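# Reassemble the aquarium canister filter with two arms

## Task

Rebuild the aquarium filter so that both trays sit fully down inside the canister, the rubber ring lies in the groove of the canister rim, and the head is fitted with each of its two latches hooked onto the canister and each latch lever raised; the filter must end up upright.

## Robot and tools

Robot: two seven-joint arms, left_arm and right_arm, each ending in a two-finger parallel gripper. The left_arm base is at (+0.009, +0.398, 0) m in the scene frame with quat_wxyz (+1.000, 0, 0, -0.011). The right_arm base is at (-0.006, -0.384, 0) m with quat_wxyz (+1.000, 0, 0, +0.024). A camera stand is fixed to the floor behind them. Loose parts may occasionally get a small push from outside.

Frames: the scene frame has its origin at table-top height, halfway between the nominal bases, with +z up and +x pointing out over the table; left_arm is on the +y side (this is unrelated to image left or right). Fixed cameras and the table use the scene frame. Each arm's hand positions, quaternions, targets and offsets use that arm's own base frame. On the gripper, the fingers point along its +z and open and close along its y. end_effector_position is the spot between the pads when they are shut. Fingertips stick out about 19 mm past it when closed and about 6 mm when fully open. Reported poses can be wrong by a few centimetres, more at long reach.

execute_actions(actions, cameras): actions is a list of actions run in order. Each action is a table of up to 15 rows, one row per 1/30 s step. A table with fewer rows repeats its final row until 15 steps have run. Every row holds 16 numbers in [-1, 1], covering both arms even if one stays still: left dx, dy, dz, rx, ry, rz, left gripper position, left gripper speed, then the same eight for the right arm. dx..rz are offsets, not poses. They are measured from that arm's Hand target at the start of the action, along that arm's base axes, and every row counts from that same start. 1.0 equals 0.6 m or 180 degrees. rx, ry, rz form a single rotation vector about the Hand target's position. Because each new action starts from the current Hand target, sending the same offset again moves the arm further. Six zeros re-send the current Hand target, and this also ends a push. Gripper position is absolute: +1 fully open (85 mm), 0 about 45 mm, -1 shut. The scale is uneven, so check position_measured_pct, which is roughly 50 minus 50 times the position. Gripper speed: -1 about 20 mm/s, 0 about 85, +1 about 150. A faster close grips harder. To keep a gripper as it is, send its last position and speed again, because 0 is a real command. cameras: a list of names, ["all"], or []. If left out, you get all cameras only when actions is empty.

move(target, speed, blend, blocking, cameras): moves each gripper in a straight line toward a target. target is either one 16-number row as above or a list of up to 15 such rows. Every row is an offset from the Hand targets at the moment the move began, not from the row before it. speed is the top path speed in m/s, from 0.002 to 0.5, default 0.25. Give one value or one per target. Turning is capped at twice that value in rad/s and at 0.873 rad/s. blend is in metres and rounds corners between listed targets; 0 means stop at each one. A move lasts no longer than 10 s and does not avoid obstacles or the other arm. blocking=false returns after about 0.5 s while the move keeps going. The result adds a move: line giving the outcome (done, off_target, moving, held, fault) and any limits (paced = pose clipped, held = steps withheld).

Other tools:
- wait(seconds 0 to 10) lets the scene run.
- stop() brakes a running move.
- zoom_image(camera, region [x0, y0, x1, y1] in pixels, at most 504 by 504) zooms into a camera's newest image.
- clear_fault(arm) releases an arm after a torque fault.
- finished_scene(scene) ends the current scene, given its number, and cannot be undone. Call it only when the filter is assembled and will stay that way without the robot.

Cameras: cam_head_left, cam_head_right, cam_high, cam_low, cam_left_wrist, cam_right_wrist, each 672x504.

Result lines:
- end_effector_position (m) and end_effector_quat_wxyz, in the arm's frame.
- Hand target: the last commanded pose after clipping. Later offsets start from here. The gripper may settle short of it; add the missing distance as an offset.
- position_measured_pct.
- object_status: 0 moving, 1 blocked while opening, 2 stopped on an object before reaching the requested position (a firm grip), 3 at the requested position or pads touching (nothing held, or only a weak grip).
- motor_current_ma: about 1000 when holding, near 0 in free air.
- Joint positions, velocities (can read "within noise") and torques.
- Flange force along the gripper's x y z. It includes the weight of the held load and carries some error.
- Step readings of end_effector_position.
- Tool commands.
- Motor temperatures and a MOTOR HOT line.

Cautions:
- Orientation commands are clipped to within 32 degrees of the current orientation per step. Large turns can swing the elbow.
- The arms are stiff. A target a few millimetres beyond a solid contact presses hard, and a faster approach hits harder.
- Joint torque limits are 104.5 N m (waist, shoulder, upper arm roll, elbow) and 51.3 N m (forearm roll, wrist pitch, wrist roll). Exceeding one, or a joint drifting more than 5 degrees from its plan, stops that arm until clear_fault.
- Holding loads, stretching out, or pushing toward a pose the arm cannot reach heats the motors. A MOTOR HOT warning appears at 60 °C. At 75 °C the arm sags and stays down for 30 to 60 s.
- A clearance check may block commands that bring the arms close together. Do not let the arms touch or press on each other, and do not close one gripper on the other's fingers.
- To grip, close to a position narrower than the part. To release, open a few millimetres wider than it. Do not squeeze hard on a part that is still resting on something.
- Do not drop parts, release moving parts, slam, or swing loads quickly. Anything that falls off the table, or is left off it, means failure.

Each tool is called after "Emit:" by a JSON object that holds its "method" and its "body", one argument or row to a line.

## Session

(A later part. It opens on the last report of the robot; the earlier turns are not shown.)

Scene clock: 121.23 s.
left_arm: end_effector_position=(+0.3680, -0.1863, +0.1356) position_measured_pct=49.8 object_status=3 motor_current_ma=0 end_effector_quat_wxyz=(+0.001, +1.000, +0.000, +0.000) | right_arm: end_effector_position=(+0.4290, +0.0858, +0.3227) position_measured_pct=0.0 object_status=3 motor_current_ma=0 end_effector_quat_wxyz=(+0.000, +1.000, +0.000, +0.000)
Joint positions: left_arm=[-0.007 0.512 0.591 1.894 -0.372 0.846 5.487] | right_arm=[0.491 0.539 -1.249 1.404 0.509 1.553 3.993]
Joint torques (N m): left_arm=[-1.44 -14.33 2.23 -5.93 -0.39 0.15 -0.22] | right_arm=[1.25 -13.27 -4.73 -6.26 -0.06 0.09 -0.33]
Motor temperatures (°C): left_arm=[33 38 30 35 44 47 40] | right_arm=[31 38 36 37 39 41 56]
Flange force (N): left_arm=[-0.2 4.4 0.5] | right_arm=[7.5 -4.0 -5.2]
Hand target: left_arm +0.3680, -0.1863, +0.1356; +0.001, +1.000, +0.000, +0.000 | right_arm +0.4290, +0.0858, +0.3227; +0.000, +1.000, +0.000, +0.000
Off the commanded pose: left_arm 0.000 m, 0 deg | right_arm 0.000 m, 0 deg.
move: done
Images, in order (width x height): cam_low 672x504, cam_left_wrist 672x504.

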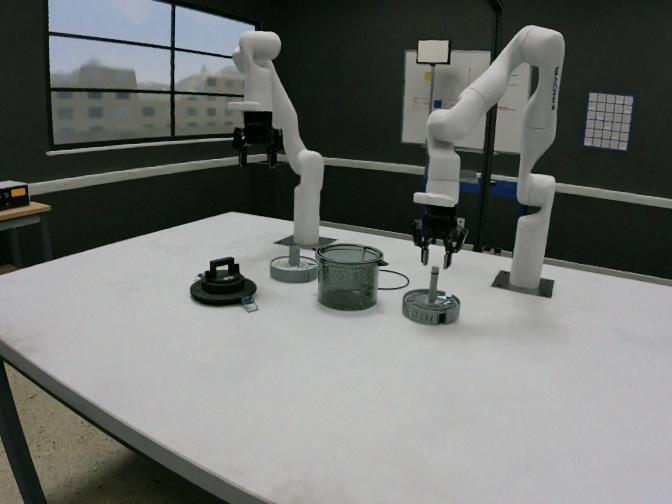

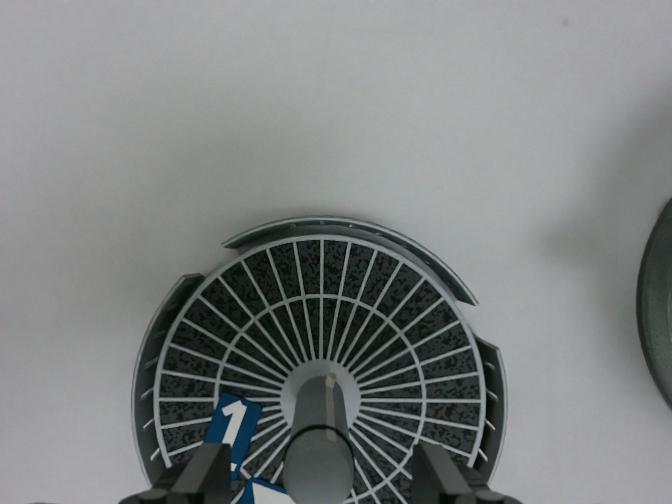

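Emit:
{"method": "move", "body": {
  "target": [
    [0.003,0,-0.0833,0,0,0,0,0,0,0,0,0,0,0,1,1],
    [0.003,0,-0.0833,0,0,0,-0.8,-1,0,0,0,0,0,0,1,1]
  ],
  "speed": 0.1,
  "cameras": ["cam_left_wrist","cam_low"]
}}

Scene clock: 126.40 s.
left_arm: end_effector_position=(+0.3698, -0.1863, +0.0856) position_measured_pct=80.1 object_status=0 motor_current_ma=1000 end_effector_quat_wxyz=(+0.001, +1.000, +0.000, +0.000) | right_arm: end_effector_position=(+0.4290, +0.0858, +0.3227) position_measured_pct=0.0 object_status=3 motor_current_ma=0 end_effector_quat_wxyz=(+0.000, +1.000, +0.000, +0.000)
Joint positions: left_arm=[0.043 0.604 0.526 1.942 -0.45 0.712 5.551] | right_arm=[0.491 0.539 -1.249 1.404 0.509 1.553 3.993]
Joint torques (N m): left_arm=[-1.6 -12.13 1.27 -5.11 -0.81 -0.81 -0.18] | right_arm=[1.3 -13.25 -4.72 -6.28 -0.07 0.11 -0.34]
Motor temperatures (°C): left_arm=[33 38 30 35 44 47 40] | right_arm=[31 38 36 37 39 41 56]
Flange force (N): left_arm=[-4.1 2.9 -9.8] | right_arm=[7.5 -4.1 -5.1]
Hand target: left_arm +0.3698, -0.1863, +0.0856; +0.001, +1.000, +0.000, +0.000 | right_arm +0.4290, +0.0858, +0.3227; +0.000, +1.000, +0.000, +0.000
Off the commanded pose: left_arm 0.000 m, 0 deg | right_arm 0.000 m, 0 deg.
move: done
Images, in order (width x height): cam_low 672x504, cam_left_wrist 672x504.

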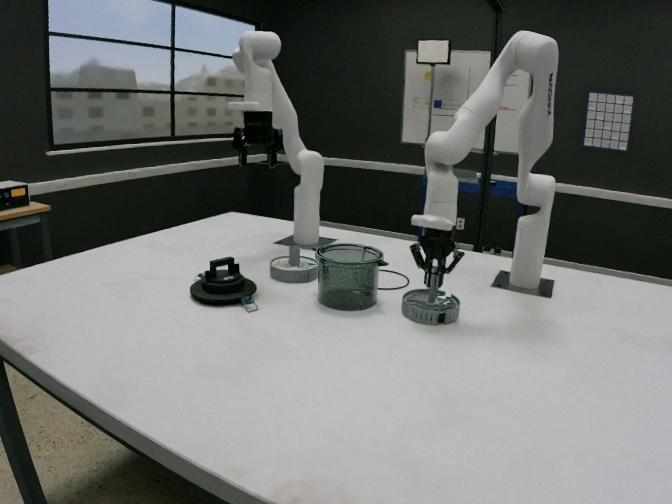

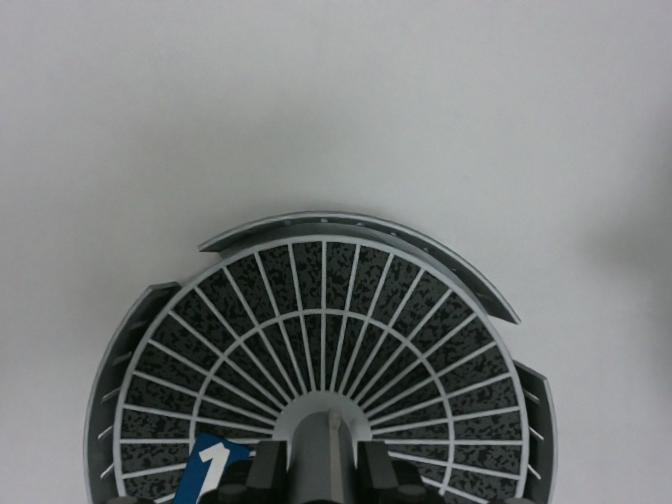

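Emit:
{"method": "move", "body": {
  "target": [
    [0,0,0.275,0,0,0,-0.8,-1,0,0,0,0,0,0,1,1],
    [0.0575,-0.3527,0.275,0,0,0.0961,-0.8,-1,0,0,0,0,0,0,1,1]
  ],
  "speed": 0.15,
  "cameras": ["all"]
}}

Scene clock: 132.57 s.
left_arm: end_effector_position=(+0.4043, -0.3979, +0.2506) position_measured_pct=80.1 object_status=2 motor_current_ma=1000 end_effector_quat_wxyz=(+0.001, +0.989, +0.150, +0.000) | right_arm: end_effector_position=(+0.4290, +0.0858, +0.3227) position_measured_pct=0.0 object_status=3 motor_current_ma=0 end_effector_quat_wxyz=(+0.000, +1.000, +0.000, +0.000)
Joint positions: left_arm=[0.464 0.708 0.57 1.107 -0.363 1.419 5.988] | right_arm=[0.491 0.539 -1.249 1.404 0.509 1.553 3.993]
Joint torques (N m): left_arm=[-1.57 -21.11 2.91 -8.12 -0.4 0.19 -0.16] | right_arm=[1.29 -13.22 -4.71 -6.31 -0.05 0.12 -0.34]
Motor temperatures (°C): left_arm=[33 38 30 35 44 47 40] | right_arm=[31 38 36 37 39 41 56]
Flange force (N): left_arm=[-1.2 4.3 -0.2] | right_arm=[7.2 -4.0 -5.0]
Hand target: left_arm +0.4043, -0.3980, +0.2506; +0.001, +0.989, +0.150, +0.000 | right_arm +0.4290, +0.0858, +0.3227; +0.000, +1.000, +0.000, +0.000
Off the commanded pose: left_arm 0.000 m, 0 deg | right_arm 0.000 m, 0 deg.
move: done

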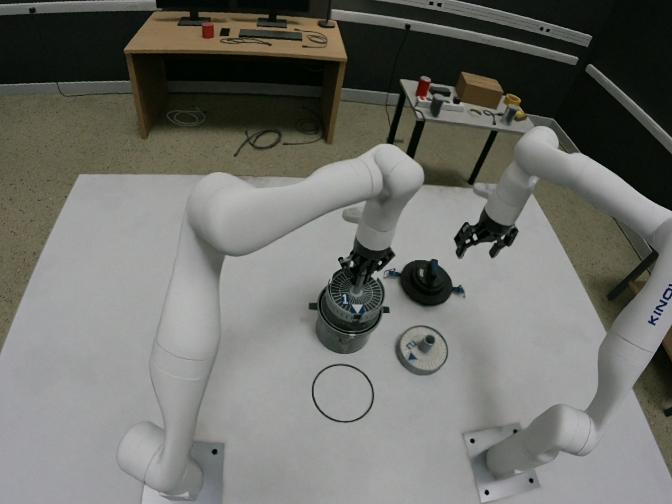

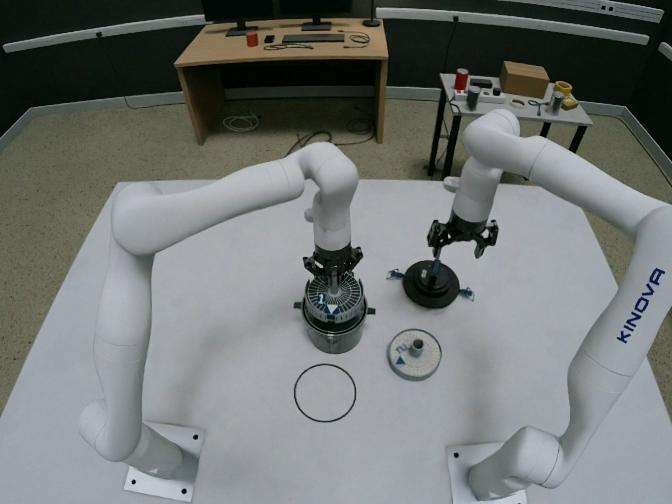

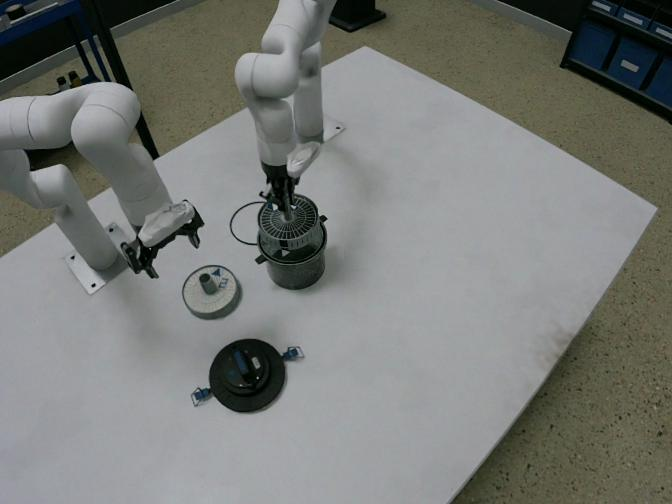

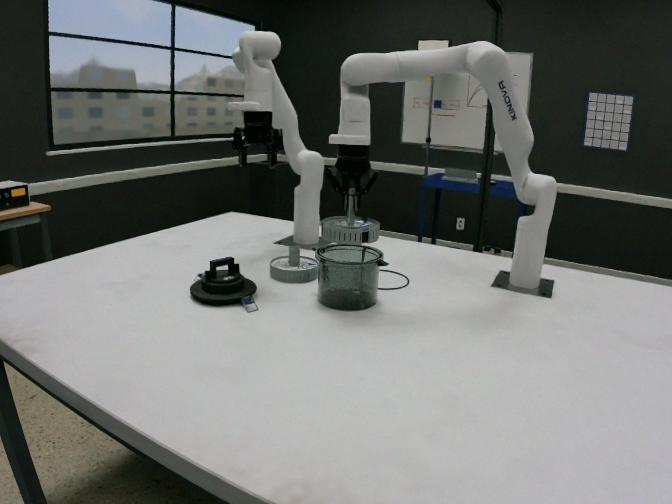

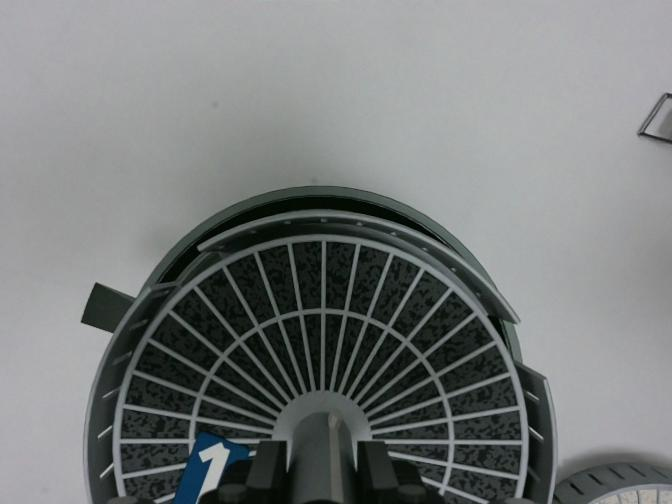

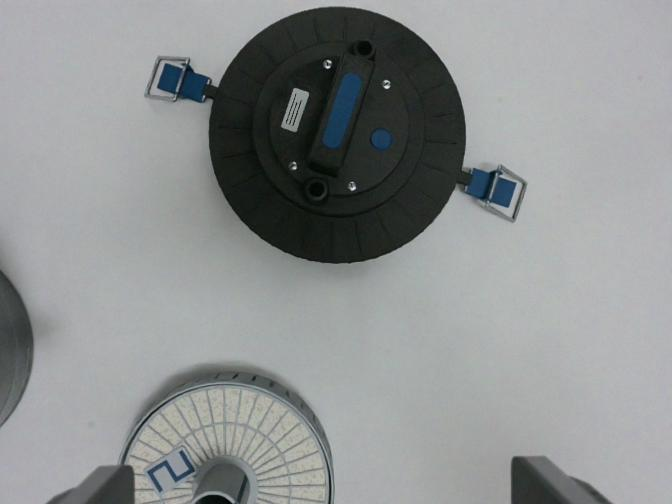

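Emit:
{"method": "move", "body": {
  "target": [
    [-0.0015,0,-0.12,0,0,0,-0.8,-1,0,0,0,0,0,0,1,1],
    [-0.0015,0,-0.2177,0,0,0,-0.8,-1,0,0,0,0,0,0,1,1]
  ],
  "speed": 0.08,
  "cameras": ["cam_left_wrist","cam_low","cam_high"]
}}

Scene clock: 139.53 s.
left_arm: end_effector_position=(+0.4034, -0.3980, +0.1200) position_measured_pct=80.1 object_status=2 motor_current_ma=1000 end_effector_quat_wxyz=(+0.001, +0.989, +0.150, +0.000) | right_arm: end_effector_position=(+0.4290, +0.0858, +0.3227) position_measured_pct=0.0 object_status=3 motor_current_ma=0 end_effector_quat_wxyz=(+0.000, +1.000, +0.000, +0.000)
Joint positions: left_arm=[0.465 0.823 0.52 1.333 -0.422 1.093 6.053] | right_arm=[0.491 0.539 -1.249 1.404 0.509 1.553 3.993]
Joint torques (N m): left_arm=[-1.1 -21.73 3.69 -7.1 -0.2 0.11 -0.13] | right_arm=[1.29 -13.25 -4.7 -6.28 -0.05 0.11 -0.33]
Motor temperatures (°C): left_arm=[33 38 30 35 44 47 40] | right_arm=[31 38 36 37 39 41 56]
Flange force (N): left_arm=[-0.9 3.0 0.7] | right_arm=[7.4 -4.0 -5.1]
Hand target: left_arm +0.4034, -0.3980, +0.1200; +0.001, +0.989, +0.150, +0.000 | right_arm +0.4290, +0.0858, +0.3227; +0.000, +1.000, +0.000, +0.000
Off the commanded pose: left_arm 0.000 m, 0 deg | right_arm 0.000 m, 0 deg.
move: done
Images, in order (width x height): cam_high 672x504, cam_low 672x504, cam_left_wrist 672x504.

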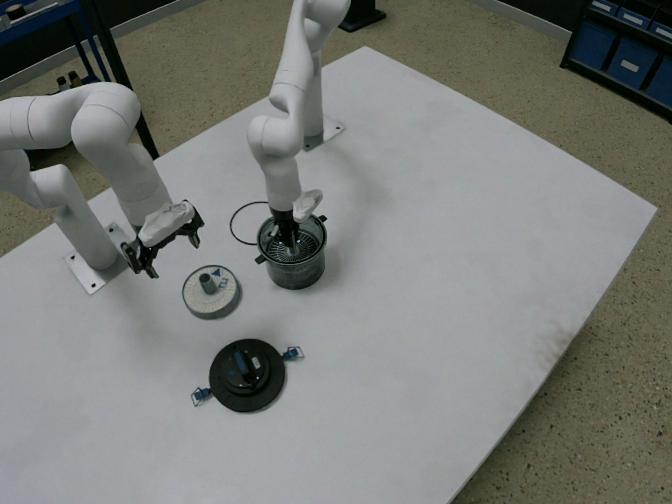

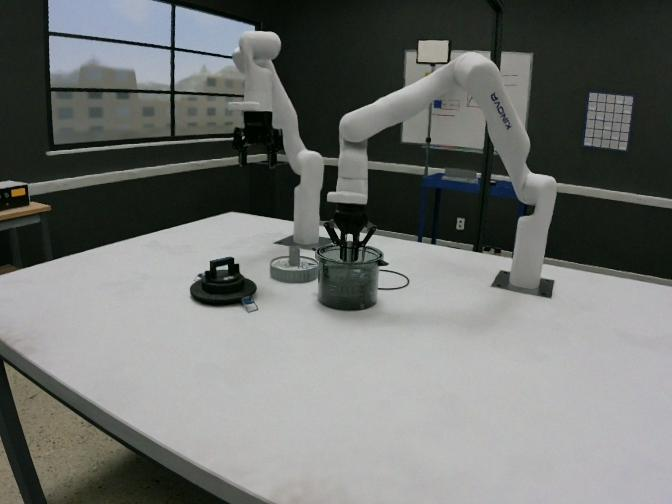

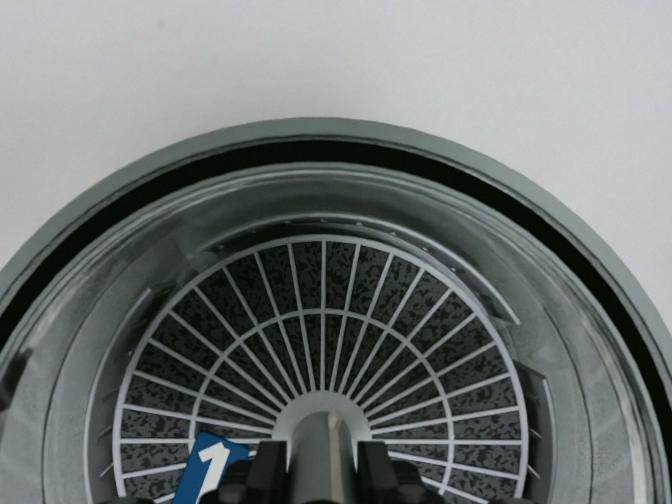

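Emit:
{"method": "move", "body": {
  "target": [
    [0,0,-0.03,0,0,0,-0.8,-1,0,0,0,0,0,0,1,1]
  ],
  "speed": 0.04,
  "cameras": ["cam_left_wrist"]
}}

Emit:
{"method": "move", "body": {
  "target": [
    [0,0,-0.01,0,0,0,-0.8,-1,0,0,0,0,0,0,1,1]
  ],
  "speed": 0.03,
  "cameras": ["cam_left_wrist","cam_low"]
}}

Scene clock: 143.47 s.
left_arm: end_effector_position=(+0.4034, -0.3980, +0.1020) position_measured_pct=80.1 object_status=2 motor_current_ma=1000 end_effector_quat_wxyz=(+0.001, +0.989, +0.150, +0.000) | right_arm: end_effector_position=(+0.4290, +0.0858, +0.3227) position_measured_pct=0.0 object_status=3 motor_current_ma=0 end_effector_quat_wxyz=(+0.000, +1.000, +0.000, +0.000)
Joint positions: left_arm=[0.468 0.846 0.51 1.352 -0.434 1.053 6.062] | right_arm=[0.491 0.539 -1.249 1.404 0.509 1.553 3.993]
Joint torques (N m): left_arm=[-1.17 -21.82 3.63 -6.89 -0.23 0.17 -0.16] | right_arm=[1.3 -13.25 -4.72 -6.28 -0.05 0.11 -0.33]
Motor temperatures (°C): left_arm=[33 39 30 35 44 46 40] | right_arm=[31 38 36 37 39 41 56]
Flange force (N): left_arm=[-1.2 2.9 0.8] | right_arm=[7.4 -4.1 -5.1]
Hand target: left_arm +0.4034, -0.3979, +0.1020; +0.001, +0.989, +0.150, +0.000 | right_arm +0.4290, +0.0858, +0.3227; +0.000, +1.000, +0.000, +0.000
Off the commanded pose: left_arm 0.000 m, 0 deg | right_arm 0.000 m, 0 deg.
move: done
Images, in order (width x height): cam_left_wrist 672x504.

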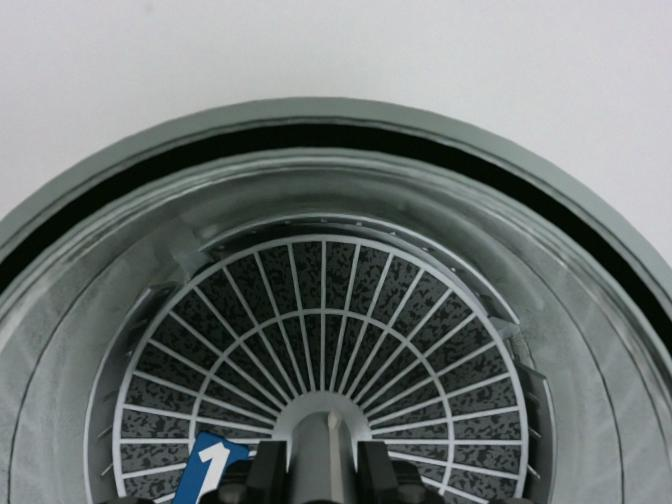

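Scene clock: 144.17 s.
left_arm: end_effector_position=(+0.4034, -0.3980, +0.0960) position_measured_pct=80.1 object_status=2 motor_current_ma=1000 end_effector_quat_wxyz=(+0.001, +0.989, +0.150, +0.000) | right_arm: end_effector_position=(+0.4290, +0.0858, +0.3227) position_measured_pct=0.0 object_status=3 motor_current_ma=0 end_effector_quat_wxyz=(+0.000, +1.000, +0.000, +0.000)
Joint positions: left_arm=[0.469 0.853 0.506 1.358 -0.437 1.04 6.065] | right_arm=[0.491 0.539 -1.249 1.404 0.509 1.553 3.993]
Joint torques (N m): left_arm=[-1.14 -21.88 3.6 -6.82 -0.24 0.13 -0.14] | right_arm=[1.32 -13.25 -4.75 -6.3 -0.05 0.1 -0.34]
Motor temperatures (°C): left_arm=[33 39 30 35 44 46 40] | right_arm=[31 38 36 37 39 41 56]
Flange force (N): left_arm=[-1.1 2.9 0.7] | right_arm=[7.5 -4.1 -5.0]
Hand target: left_arm +0.4034, -0.3980, +0.0960; +0.001, +0.989, +0.150, +0.000 | right_arm +0.4290, +0.0858, +0.3227; +0.000, +1.000, +0.000, +0.000
Off the commanded pose: left_arm 0.000 m, 0 deg | right_arm 0.000 m, 0 deg.
move: done
Images, in order (width x height): cam_low 672x504, cam_left_wrist 672x504.

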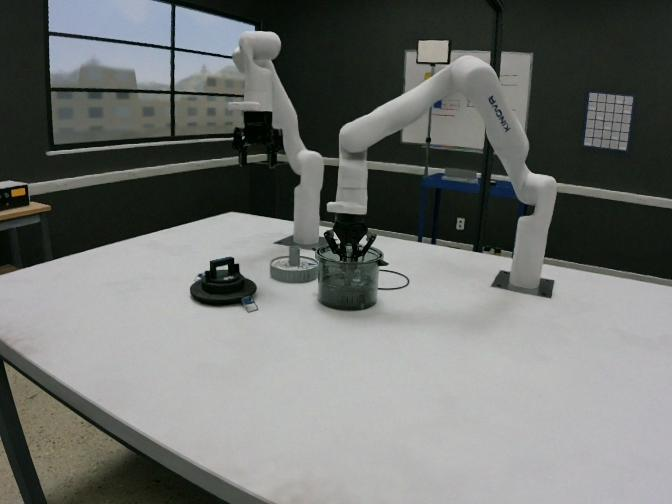

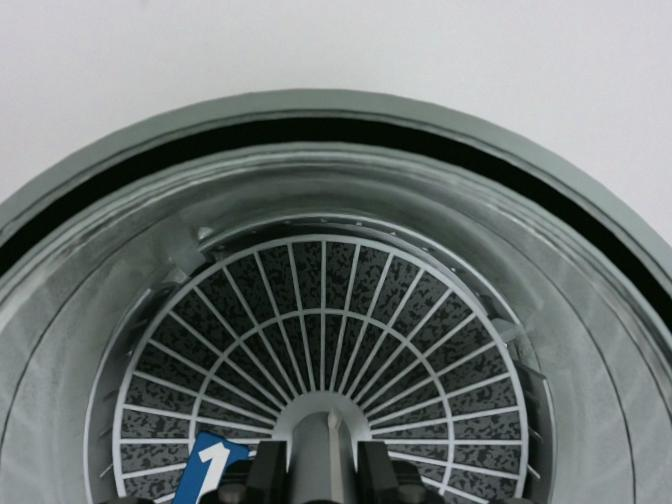

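Emit:
{"method": "zoom_image", "body": {
  "camera": "cam_left_wrist",
  "region": [80, 190, 580, 504]
}}

Scaled by 1.008.

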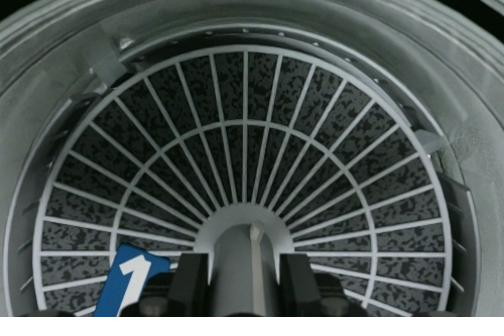

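Emit:
{"method": "move", "body": {
  "target": [
    [0,0,-0.005,0,0,0,-0.8,-1,0,0,0,0,0,0,1,1]
  ],
  "speed": 0.02,
  "cameras": ["cam_left_wrist"]
}}

Emit:
{"method": "move", "body": {
  "target": [
    [0,0,-0.004,0,0,0,-0.8,-1,0,0,0,0,0,0,1,1]
  ],
  "speed": 0.02,
  "cameras": ["cam_left_wrist"]
}}

Scene clock: 161.90 s.
left_arm: end_effector_position=(+0.4034, -0.3979, +0.0930) position_measured_pct=80.1 object_status=2 motor_current_ma=1000 end_effector_quat_wxyz=(+0.001, +0.989, +0.150, +0.000) | right_arm: end_effector_position=(+0.4290, +0.0858, +0.3227) position_measured_pct=0.0 object_status=3 motor_current_ma=0 end_effector_quat_wxyz=(+0.000, +1.000, +0.000, +0.000)
Joint positions: left_arm=[0.47 0.857 0.505 1.361 -0.439 1.034 6.066] | right_arm=[0.491 0.539 -1.249 1.404 0.509 1.553 3.993]
Joint torques (N m): left_arm=[-1.13 -21.8 3.57 -6.74 -0.24 0.15 -0.2] | right_arm=[1.27 -13.26 -4.73 -6.28 -0.05 0.13 -0.32]
Motor temperatures (°C): left_arm=[33 39 30 35 44 46 40] | right_arm=[31 38 36 37 39 41 56]
Flange force (N): left_arm=[-1.2 2.9 0.6] | right_arm=[7.4 -4.0 -5.0]
Hand target: left_arm +0.4034, -0.3979, +0.0930; +0.001, +0.989, +0.150, +0.000 | right_arm +0.4290, +0.0858, +0.3227; +0.000, +1.000, +0.000, +0.000
Off the commanded pose: left_arm 0.000 m, 0 deg | right_arm 0.000 m, 0 deg.
move: done
Images, in order (width x height): cam_left_wrist 672x504.

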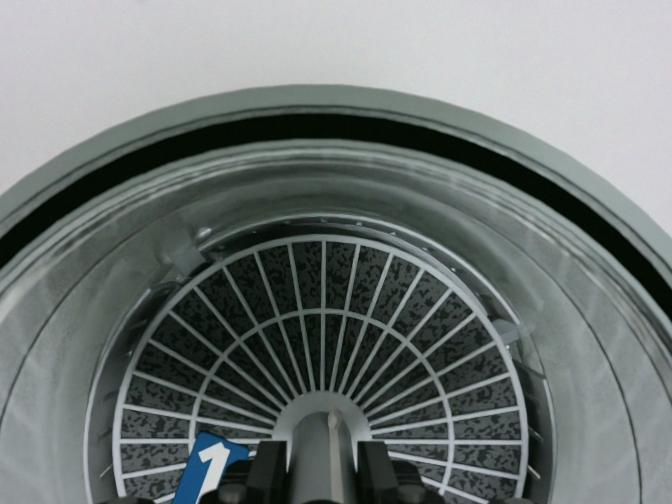

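Scene clock: 162.60 s.
left_arm: end_effector_position=(+0.4034, -0.3979, +0.0906) position_measured_pct=80.1 object_status=2 motor_current_ma=1000 end_effector_quat_wxyz=(+0.001, +0.989, +0.150, +0.000) | right_arm: end_effector_position=(+0.4290, +0.0858, +0.3227) position_measured_pct=0.0 object_status=3 motor_current_ma=0 end_effector_quat_wxyz=(+0.000, +1.000, +0.000, +0.000)
Joint positions: left_arm=[0.471 0.86 0.503 1.363 -0.441 1.028 6.068] | right_arm=[0.491 0.539 -1.249 1.404 0.509 1.553 3.993]
Joint torques (N m): left_arm=[-0.66 -20.08 3.54 -6.27 -0.16 -0.21 -0.18] | right_arm=[1.28 -13.22 -4.76 -6.3 -0.03 0.12 -0.33]
Motor temperatures (°C): left_arm=[33 39 30 35 44 46 40] | right_arm=[31 38 36 37 39 41 56]
Flange force (N): left_arm=[-0.9 1.5 -3.0] | right_arm=[7.3 -4.0 -5.0]
Hand target: left_arm +0.4034, -0.3979, +0.0906; +0.001, +0.989, +0.150, +0.000 | right_arm +0.4290, +0.0858, +0.3227; +0.000, +1.000, +0.000, +0.000
Off the commanded pose: left_arm 0.000 m, 0 deg | right_arm 0.000 m, 0 deg.
move: done
Images, in order (width x height): cam_left_wrist 672x504.

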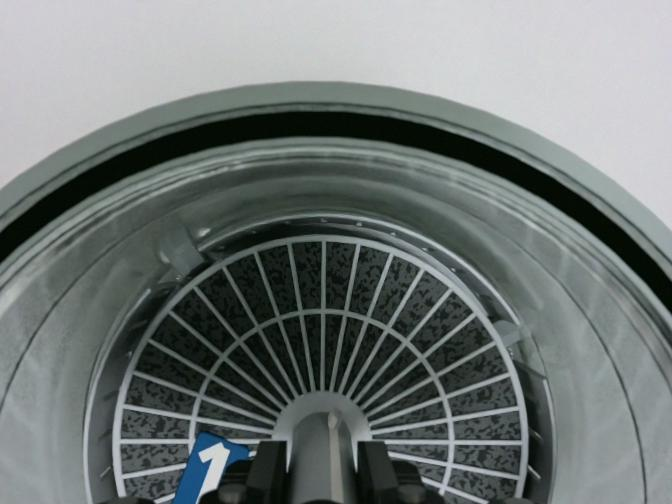

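Emit:
{"method": "move", "body": {
  "target": [
    [0,0,0,0,0,0,-0.35,-1,0,0,0,0,0,0,1,1],
    [0,0,0.27,0,0,-0.0961,-0.35,-1,0,0,0,0,0,0,1,1]
  ],
  "speed": 0.1,
  "cameras": ["cam_left_wrist"]
}}

Emit:
{"method": "zoom_image", "body": {
  "camera": "cam_left_wrist",
  "region": [80, 80, 584, 504]
}}

Scene clock: 167.90 s.
left_arm: end_effector_position=(+0.4034, -0.3980, +0.2527) position_measured_pct=67.5 object_status=3 motor_current_ma=0 end_effector_quat_wxyz=(+0.001, +1.000, +0.000, +0.000) | right_arm: end_effector_position=(+0.4290, +0.0858, +0.3227) position_measured_pct=0.0 object_status=3 motor_current_ma=0 end_effector_quat_wxyz=(+0.000, +1.000, +0.000, +0.000)
Joint positions: left_arm=[0.434 0.72 0.645 1.107 -0.411 1.435 5.719] | right_arm=[0.491 0.539 -1.249 1.404 0.509 1.553 3.993]
Joint torques (N m): left_arm=[-1.43 -20.57 3.15 -7.73 -0.37 0.19 -0.17] | right_arm=[1.28 -13.24 -4.72 -6.29 -0.07 0.12 -0.3]
Motor temperatures (°C): left_arm=[33 39 30 35 44 46 40] | right_arm=[31 38 36 37 39 41 56]
Flange force (N): left_arm=[0.4 4.4 -1.1] | right_arm=[7.3 -4.1 -5.0]
Hand target: left_arm +0.4034, -0.3979, +0.2526; +0.001, +1.000, +0.000, +0.000 | right_arm +0.4290, +0.0858, +0.3227; +0.000, +1.000, +0.000, +0.000
Off the commanded pose: left_arm 0.000 m, 0 deg | right_arm 0.000 m, 0 deg.
move: done
Images, in order (width x height): cam_left_wrist 672x504.

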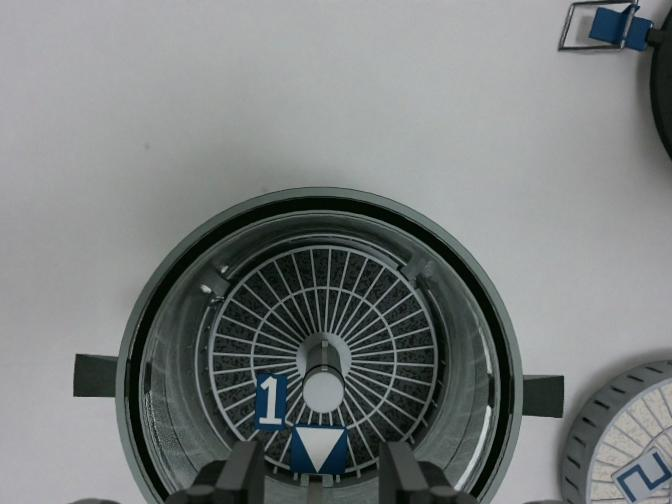

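Scaled by 1.000.

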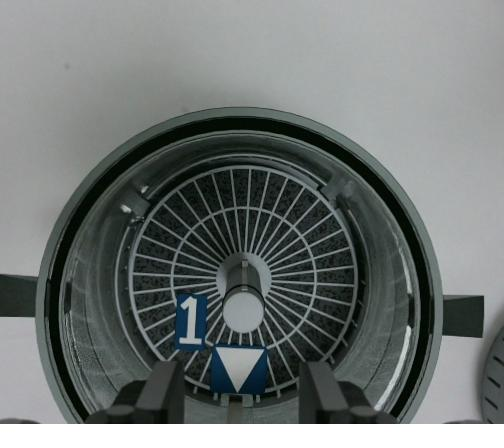

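Emit:
{"method": "move", "body": {
  "target": [
    [-0.0917,0,-0.05,0,0,0,1,1,0,0,0,0,0,0,1,1]
  ],
  "cameras": ["cam_left_wrist"]
}}

Emit:
{"method": "zoom_image", "body": {
  "camera": "cam_left_wrist",
  "region": [170, 100, 490, 420]
}}

Scene clock: 180.90 s.
left_arm: end_effector_position=(+0.3484, -0.3980, +0.2226) position_measured_pct=0.0 object_status=3 motor_current_ma=0 end_effector_quat_wxyz=(+0.001, +1.000, +0.000, +0.000) | right_arm: end_effector_position=(+0.4290, +0.0858, +0.3227) position_measured_pct=0.0 object_status=3 motor_current_ma=0 end_effector_quat_wxyz=(+0.000, +1.000, +0.000, +0.000)
Joint positions: left_arm=[0.447 0.652 0.652 1.339 -0.394 1.279 5.823] | right_arm=[0.491 0.539 -1.249 1.404 0.509 1.553 3.993]
Joint torques (N m): left_arm=[-1.4 -18.69 3.19 -7.52 -0.35 0.15 -0.18] | right_arm=[1.31 -13.24 -4.71 -6.28 -0.06 0.09 -0.32]
Motor temperatures (°C): left_arm=[33 39 30 35 44 46 40] | right_arm=[31 38 36 37 39 41 56]
Flange force (N): left_arm=[-0.5 4.0 -0.8] | right_arm=[7.5 -4.1 -5.1]
Hand target: left_arm +0.3484, -0.3980, +0.2226; +0.001, +1.000, +0.000, +0.000 | right_arm +0.4290, +0.0858, +0.3227; +0.000, +1.000, +0.000, +0.000
Off the commanded pose: left_arm 0.000 m, 0 deg | right_arm 0.000 m, 0 deg.
move: done
Images, in order (width x height): cam_left_wrist 672x504.

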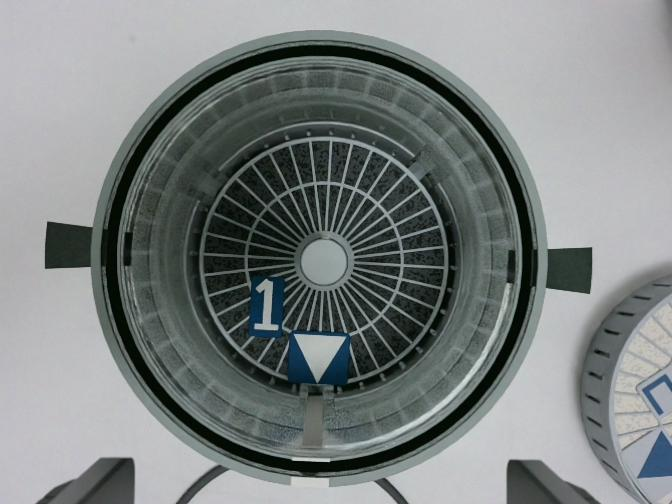

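Scaled by 1.575.

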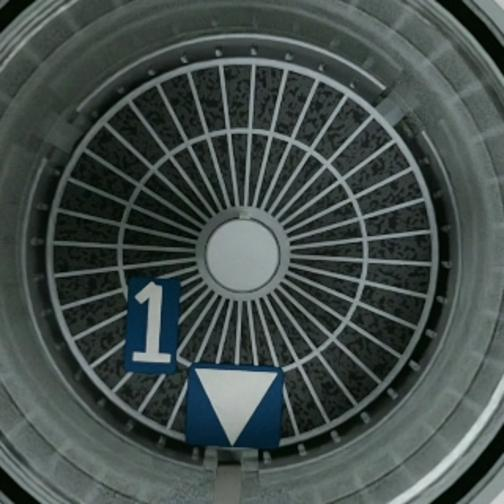

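Emit:
{"method": "move", "body": {
  "target": [
    [-0.05,0.5,0.25,0,0,0,1,1,0,0,0,0,0,0,0.3,1],
    [-0.16,0.66,0.25,0,0,0,1,1,-0.1585,0.1032,-0.2917,0,0,-0.1667,0.3,1]
  ],
  "cameras": ["all"]
}}

Scene clock: 195.50 s.
left_arm: end_effector_position=(+0.2524, -0.0020, +0.3726) position_measured_pct=0.0 object_status=3 motor_current_ma=0 end_effector_quat_wxyz=(+0.001, +1.000, +0.000, +0.000) | right_arm: end_effector_position=(+0.3339, +0.1477, +0.1476) position_measured_pct=35.1 object_status=3 motor_current_ma=0 end_effector_quat_wxyz=(+0.000, +0.966, -0.259, +0.000)
Joint positions: left_arm=[-0.487 -0.174 0.316 1.783 0.055 1.524 4.533] | right_arm=[0.271 0.536 -1.053 1.987 0.576 0.954 3.114]
Joint torques (N m): left_arm=[-1.42 -4.98 -0.85 -8.52 -0.34 0.11 -0.2] | right_arm=[1.26 -11.67 -4.01 -4.57 -0.06 0.15 -0.33]
Motor temperatures (°C): left_arm=[33 39 30 35 44 46 40] | right_arm=[31 38 36 37 39 41 56]
Flange force (N): left_arm=[2.0 2.9 -0.9] | right_arm=[1.3 -6.5 -1.0]
Hand target: left_arm +0.2524, -0.0019, +0.3726; +0.001, +1.000, +0.000, +0.000 | right_arm +0.3339, +0.1477, +0.1476; +0.000, +0.966, -0.259, +0.000
Off the commanded pose: left_arm 0.000 m, 0 deg | right_arm 0.000 m, 0 deg.
move: done

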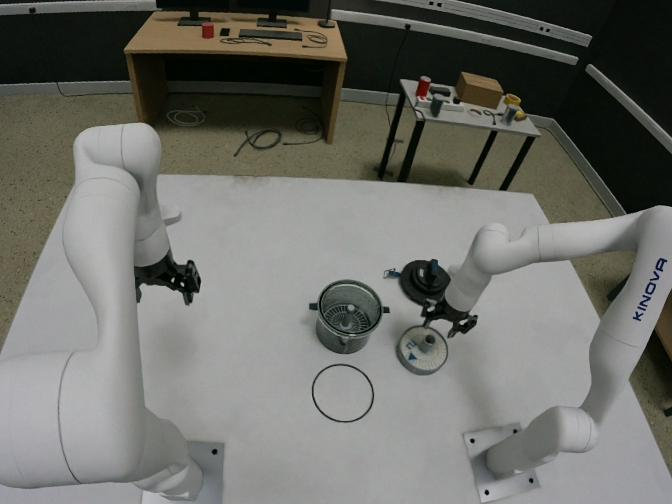

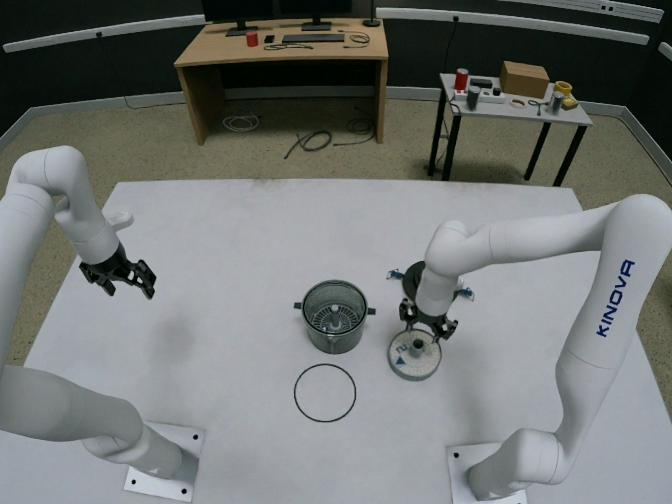

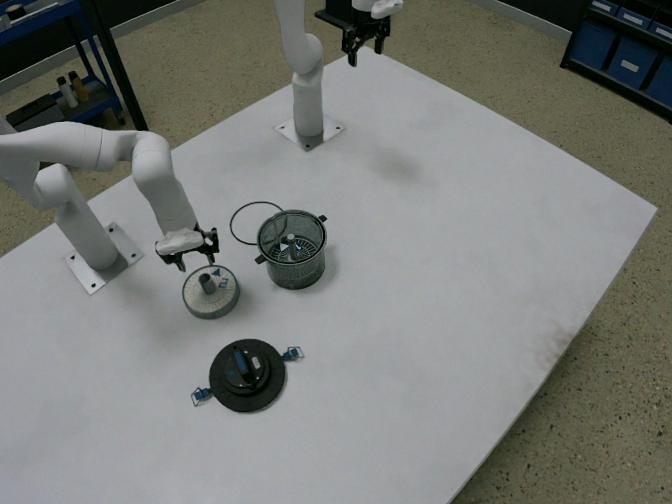

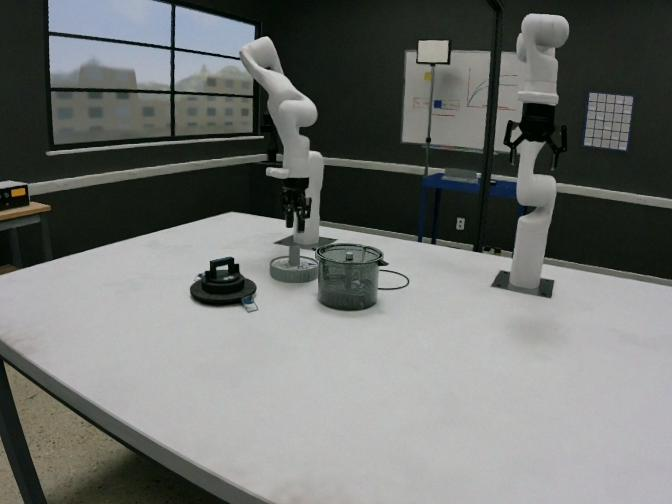

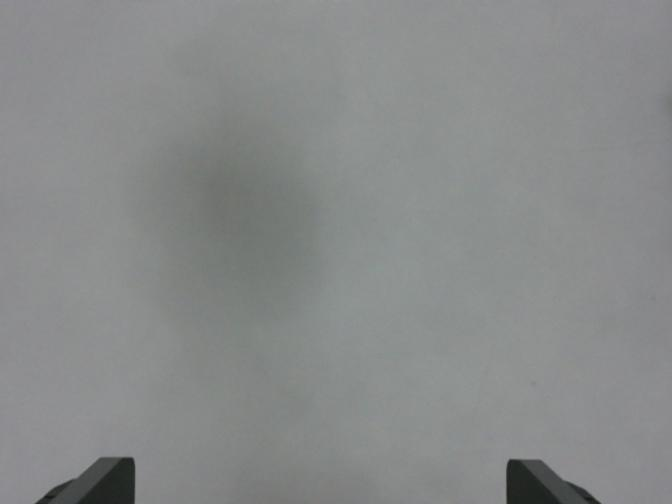

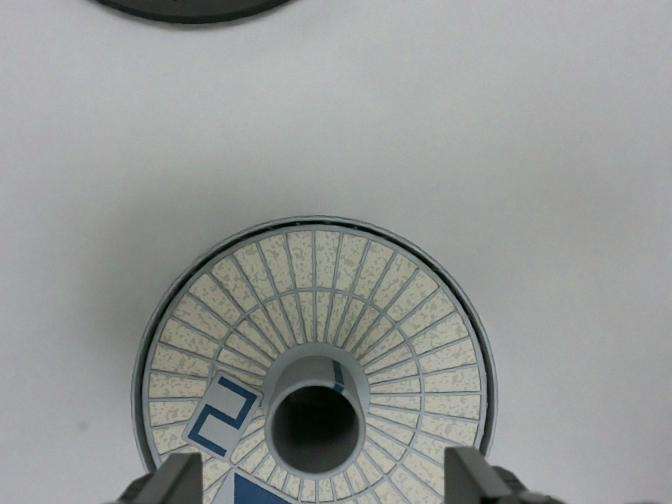

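Emit:
{"method": "move", "body": {
  "target": [
    [0,0,0,0,0,0,1,1,0,0.001,-0.1493,0,0,0,0.3,1],
    [0,0,0,0,0,0,1,1,0,0.001,-0.1493,0,0,0,-0.6,-1]
  ],
  "speed": 0.1,
  "cameras": ["cam_right_wrist","cam_low"]
}}

Scene clock: 201.20 s.
left_arm: end_effector_position=(+0.2524, -0.0019, +0.3726) position_measured_pct=0.0 object_status=3 motor_current_ma=0 end_effector_quat_wxyz=(+0.001, +1.000, +0.000, +0.000) | right_arm: end_effector_position=(+0.3339, +0.1483, +0.0581) position_measured_pct=64.5 object_status=0 motor_current_ma=1000 end_effector_quat_wxyz=(+0.000, +0.966, -0.259, +0.000)
Joint positions: left_arm=[-0.487 -0.174 0.316 1.783 0.055 1.524 4.533] | right_arm=[0.126 0.696 -0.872 2.089 0.815 0.741 2.909]
Joint torques (N m): left_arm=[-1.38 -4.98 -0.89 -8.55 -0.33 0.16 -0.17] | right_arm=[0.98 -9.97 -2.62 -2.3 0.28 -0.15 -0.41]
Motor temperatures (°C): left_arm=[33 39 30 35 44 46 40] | right_arm=[31 38 36 37 39 41 56]
Flange force (N): left_arm=[1.9 2.8 -0.6] | right_arm=[-0.7 -1.9 -12.6]
Hand target: left_arm +0.2524, -0.0019, +0.3726; +0.001, +1.000, +0.000, +0.000 | right_arm +0.3339, +0.1483, +0.0581; +0.000, +0.966, -0.259, +0.000
Off the commanded pose: left_arm 0.000 m, 0 deg | right_arm 0.000 m, 0 deg.
move: done
Images, in order (width x height): cam_low 672x504, cam_right_wrist 672x504.

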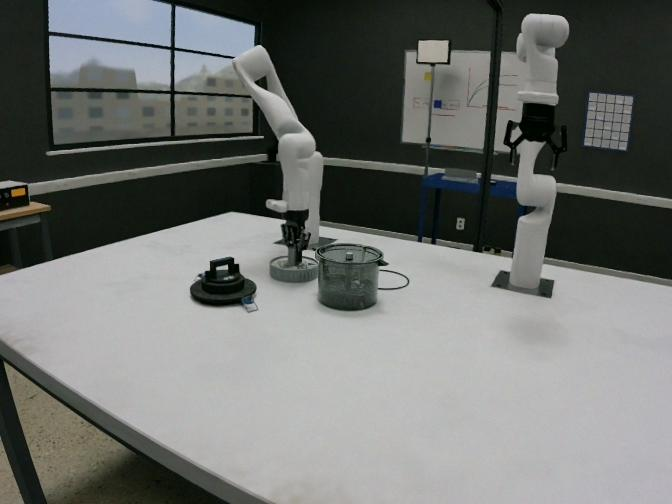

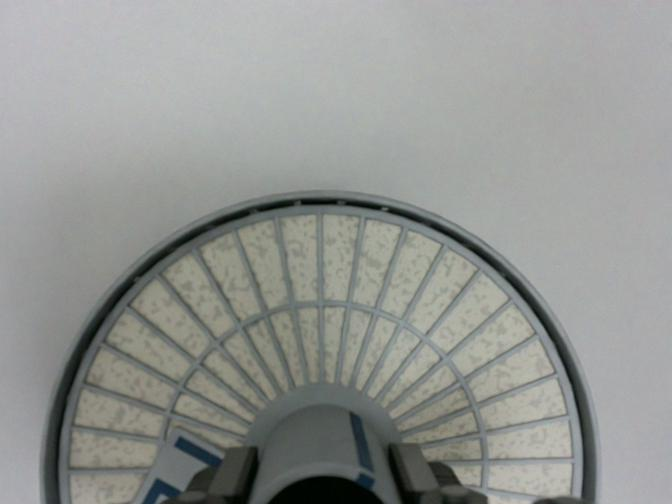

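Emit:
{"method": "move", "body": {
  "target": [
    [0,0,0,0,0,0,1,1,0,0,0.35,0,0,0,-0.6,-1],
    [0,0,0,0,0,0,1,1,0.1520,0.3540,0.35,0,0,0.3017,-0.6,-1]
  ],
  "speed": 0.15,
  "cameras": ["all"]
}}

Scene clock: 209.77 s.
left_arm: end_effector_position=(+0.2524, -0.0019, +0.3726) position_measured_pct=0.0 object_status=3 motor_current_ma=0 end_effector_quat_wxyz=(+0.001, +1.000, +0.000, +0.000) | right_arm: end_effector_position=(+0.4251, +0.3607, +0.2680) position_measured_pct=64.5 object_status=2 motor_current_ma=1000 end_effector_quat_wxyz=(+0.000, +0.978, +0.210, +0.000)
Joint positions: left_arm=[-0.487 -0.174 0.316 1.783 0.055 1.524 4.533] | right_arm=[-0.268 0.832 -1.156 1.07 0.745 1.634 3.933]
Joint torques (N m): left_arm=[-1.4 -4.99 -0.88 -8.49 -0.34 0.12 -0.18] | right_arm=[1.28 -20.24 -5.86 -5.31 -0.05 0.14 -0.32]
Motor temperatures (°C): left_arm=[33 39 30 35 44 46 40] | right_arm=[31 38 35 37 39 41 56]
Flange force (N): left_arm=[2.1 2.9 -0.9] | right_arm=[8.6 -4.4 -4.4]
Hand target: left_arm +0.2524, -0.0019, +0.3726; +0.001, +1.000, +0.000, +0.000 | right_arm +0.4251, +0.3607, +0.2680; +0.000, +0.978, +0.210, +0.000
Off the commanded pose: left_arm 0.000 m, 0 deg | right_arm 0.000 m, 0 deg.
move: done

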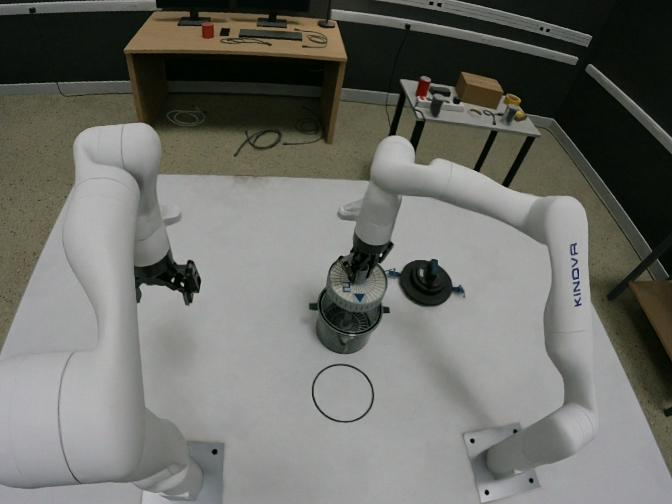

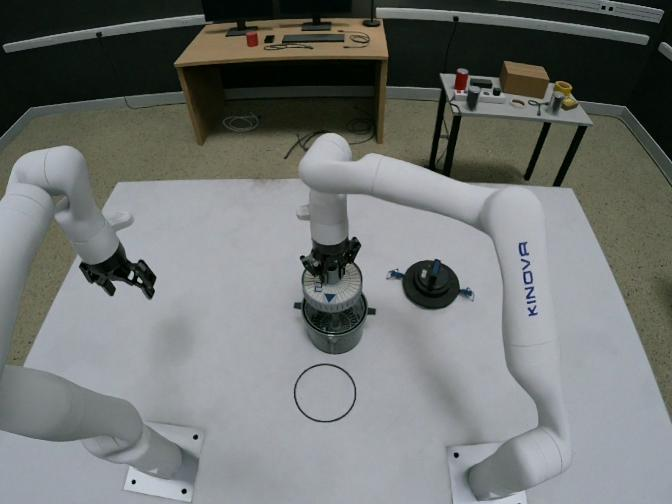

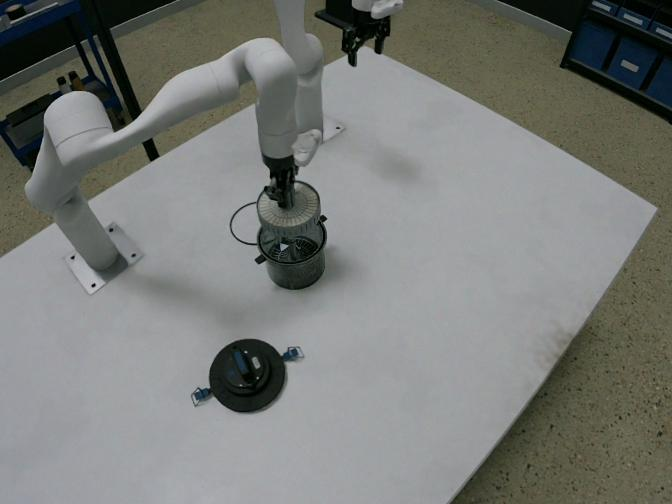

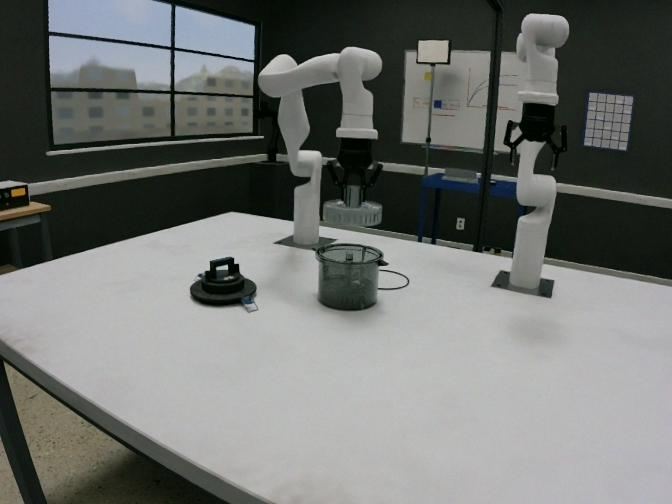

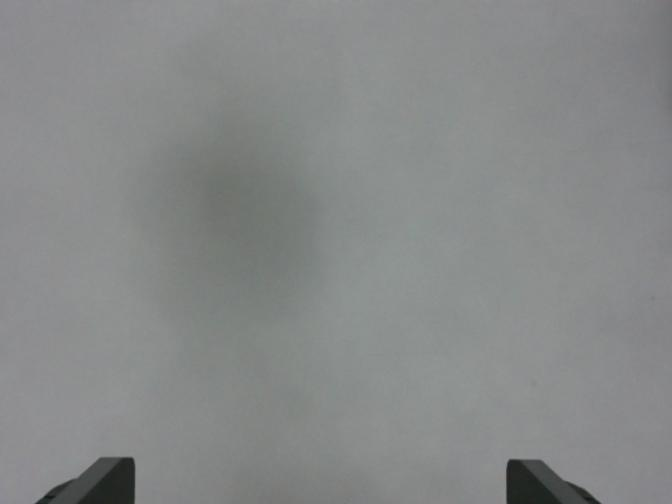

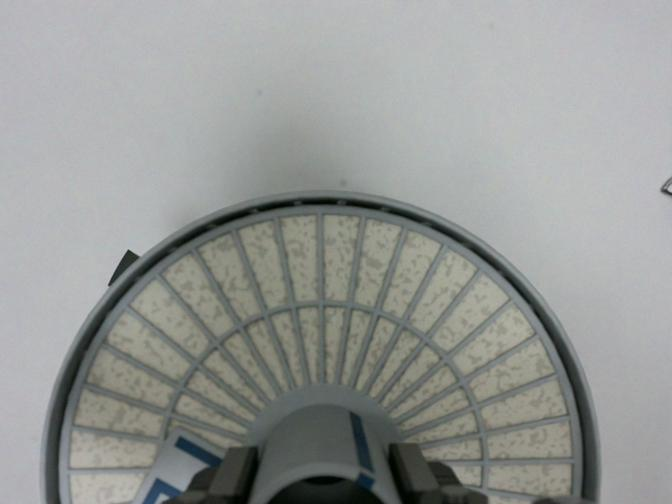

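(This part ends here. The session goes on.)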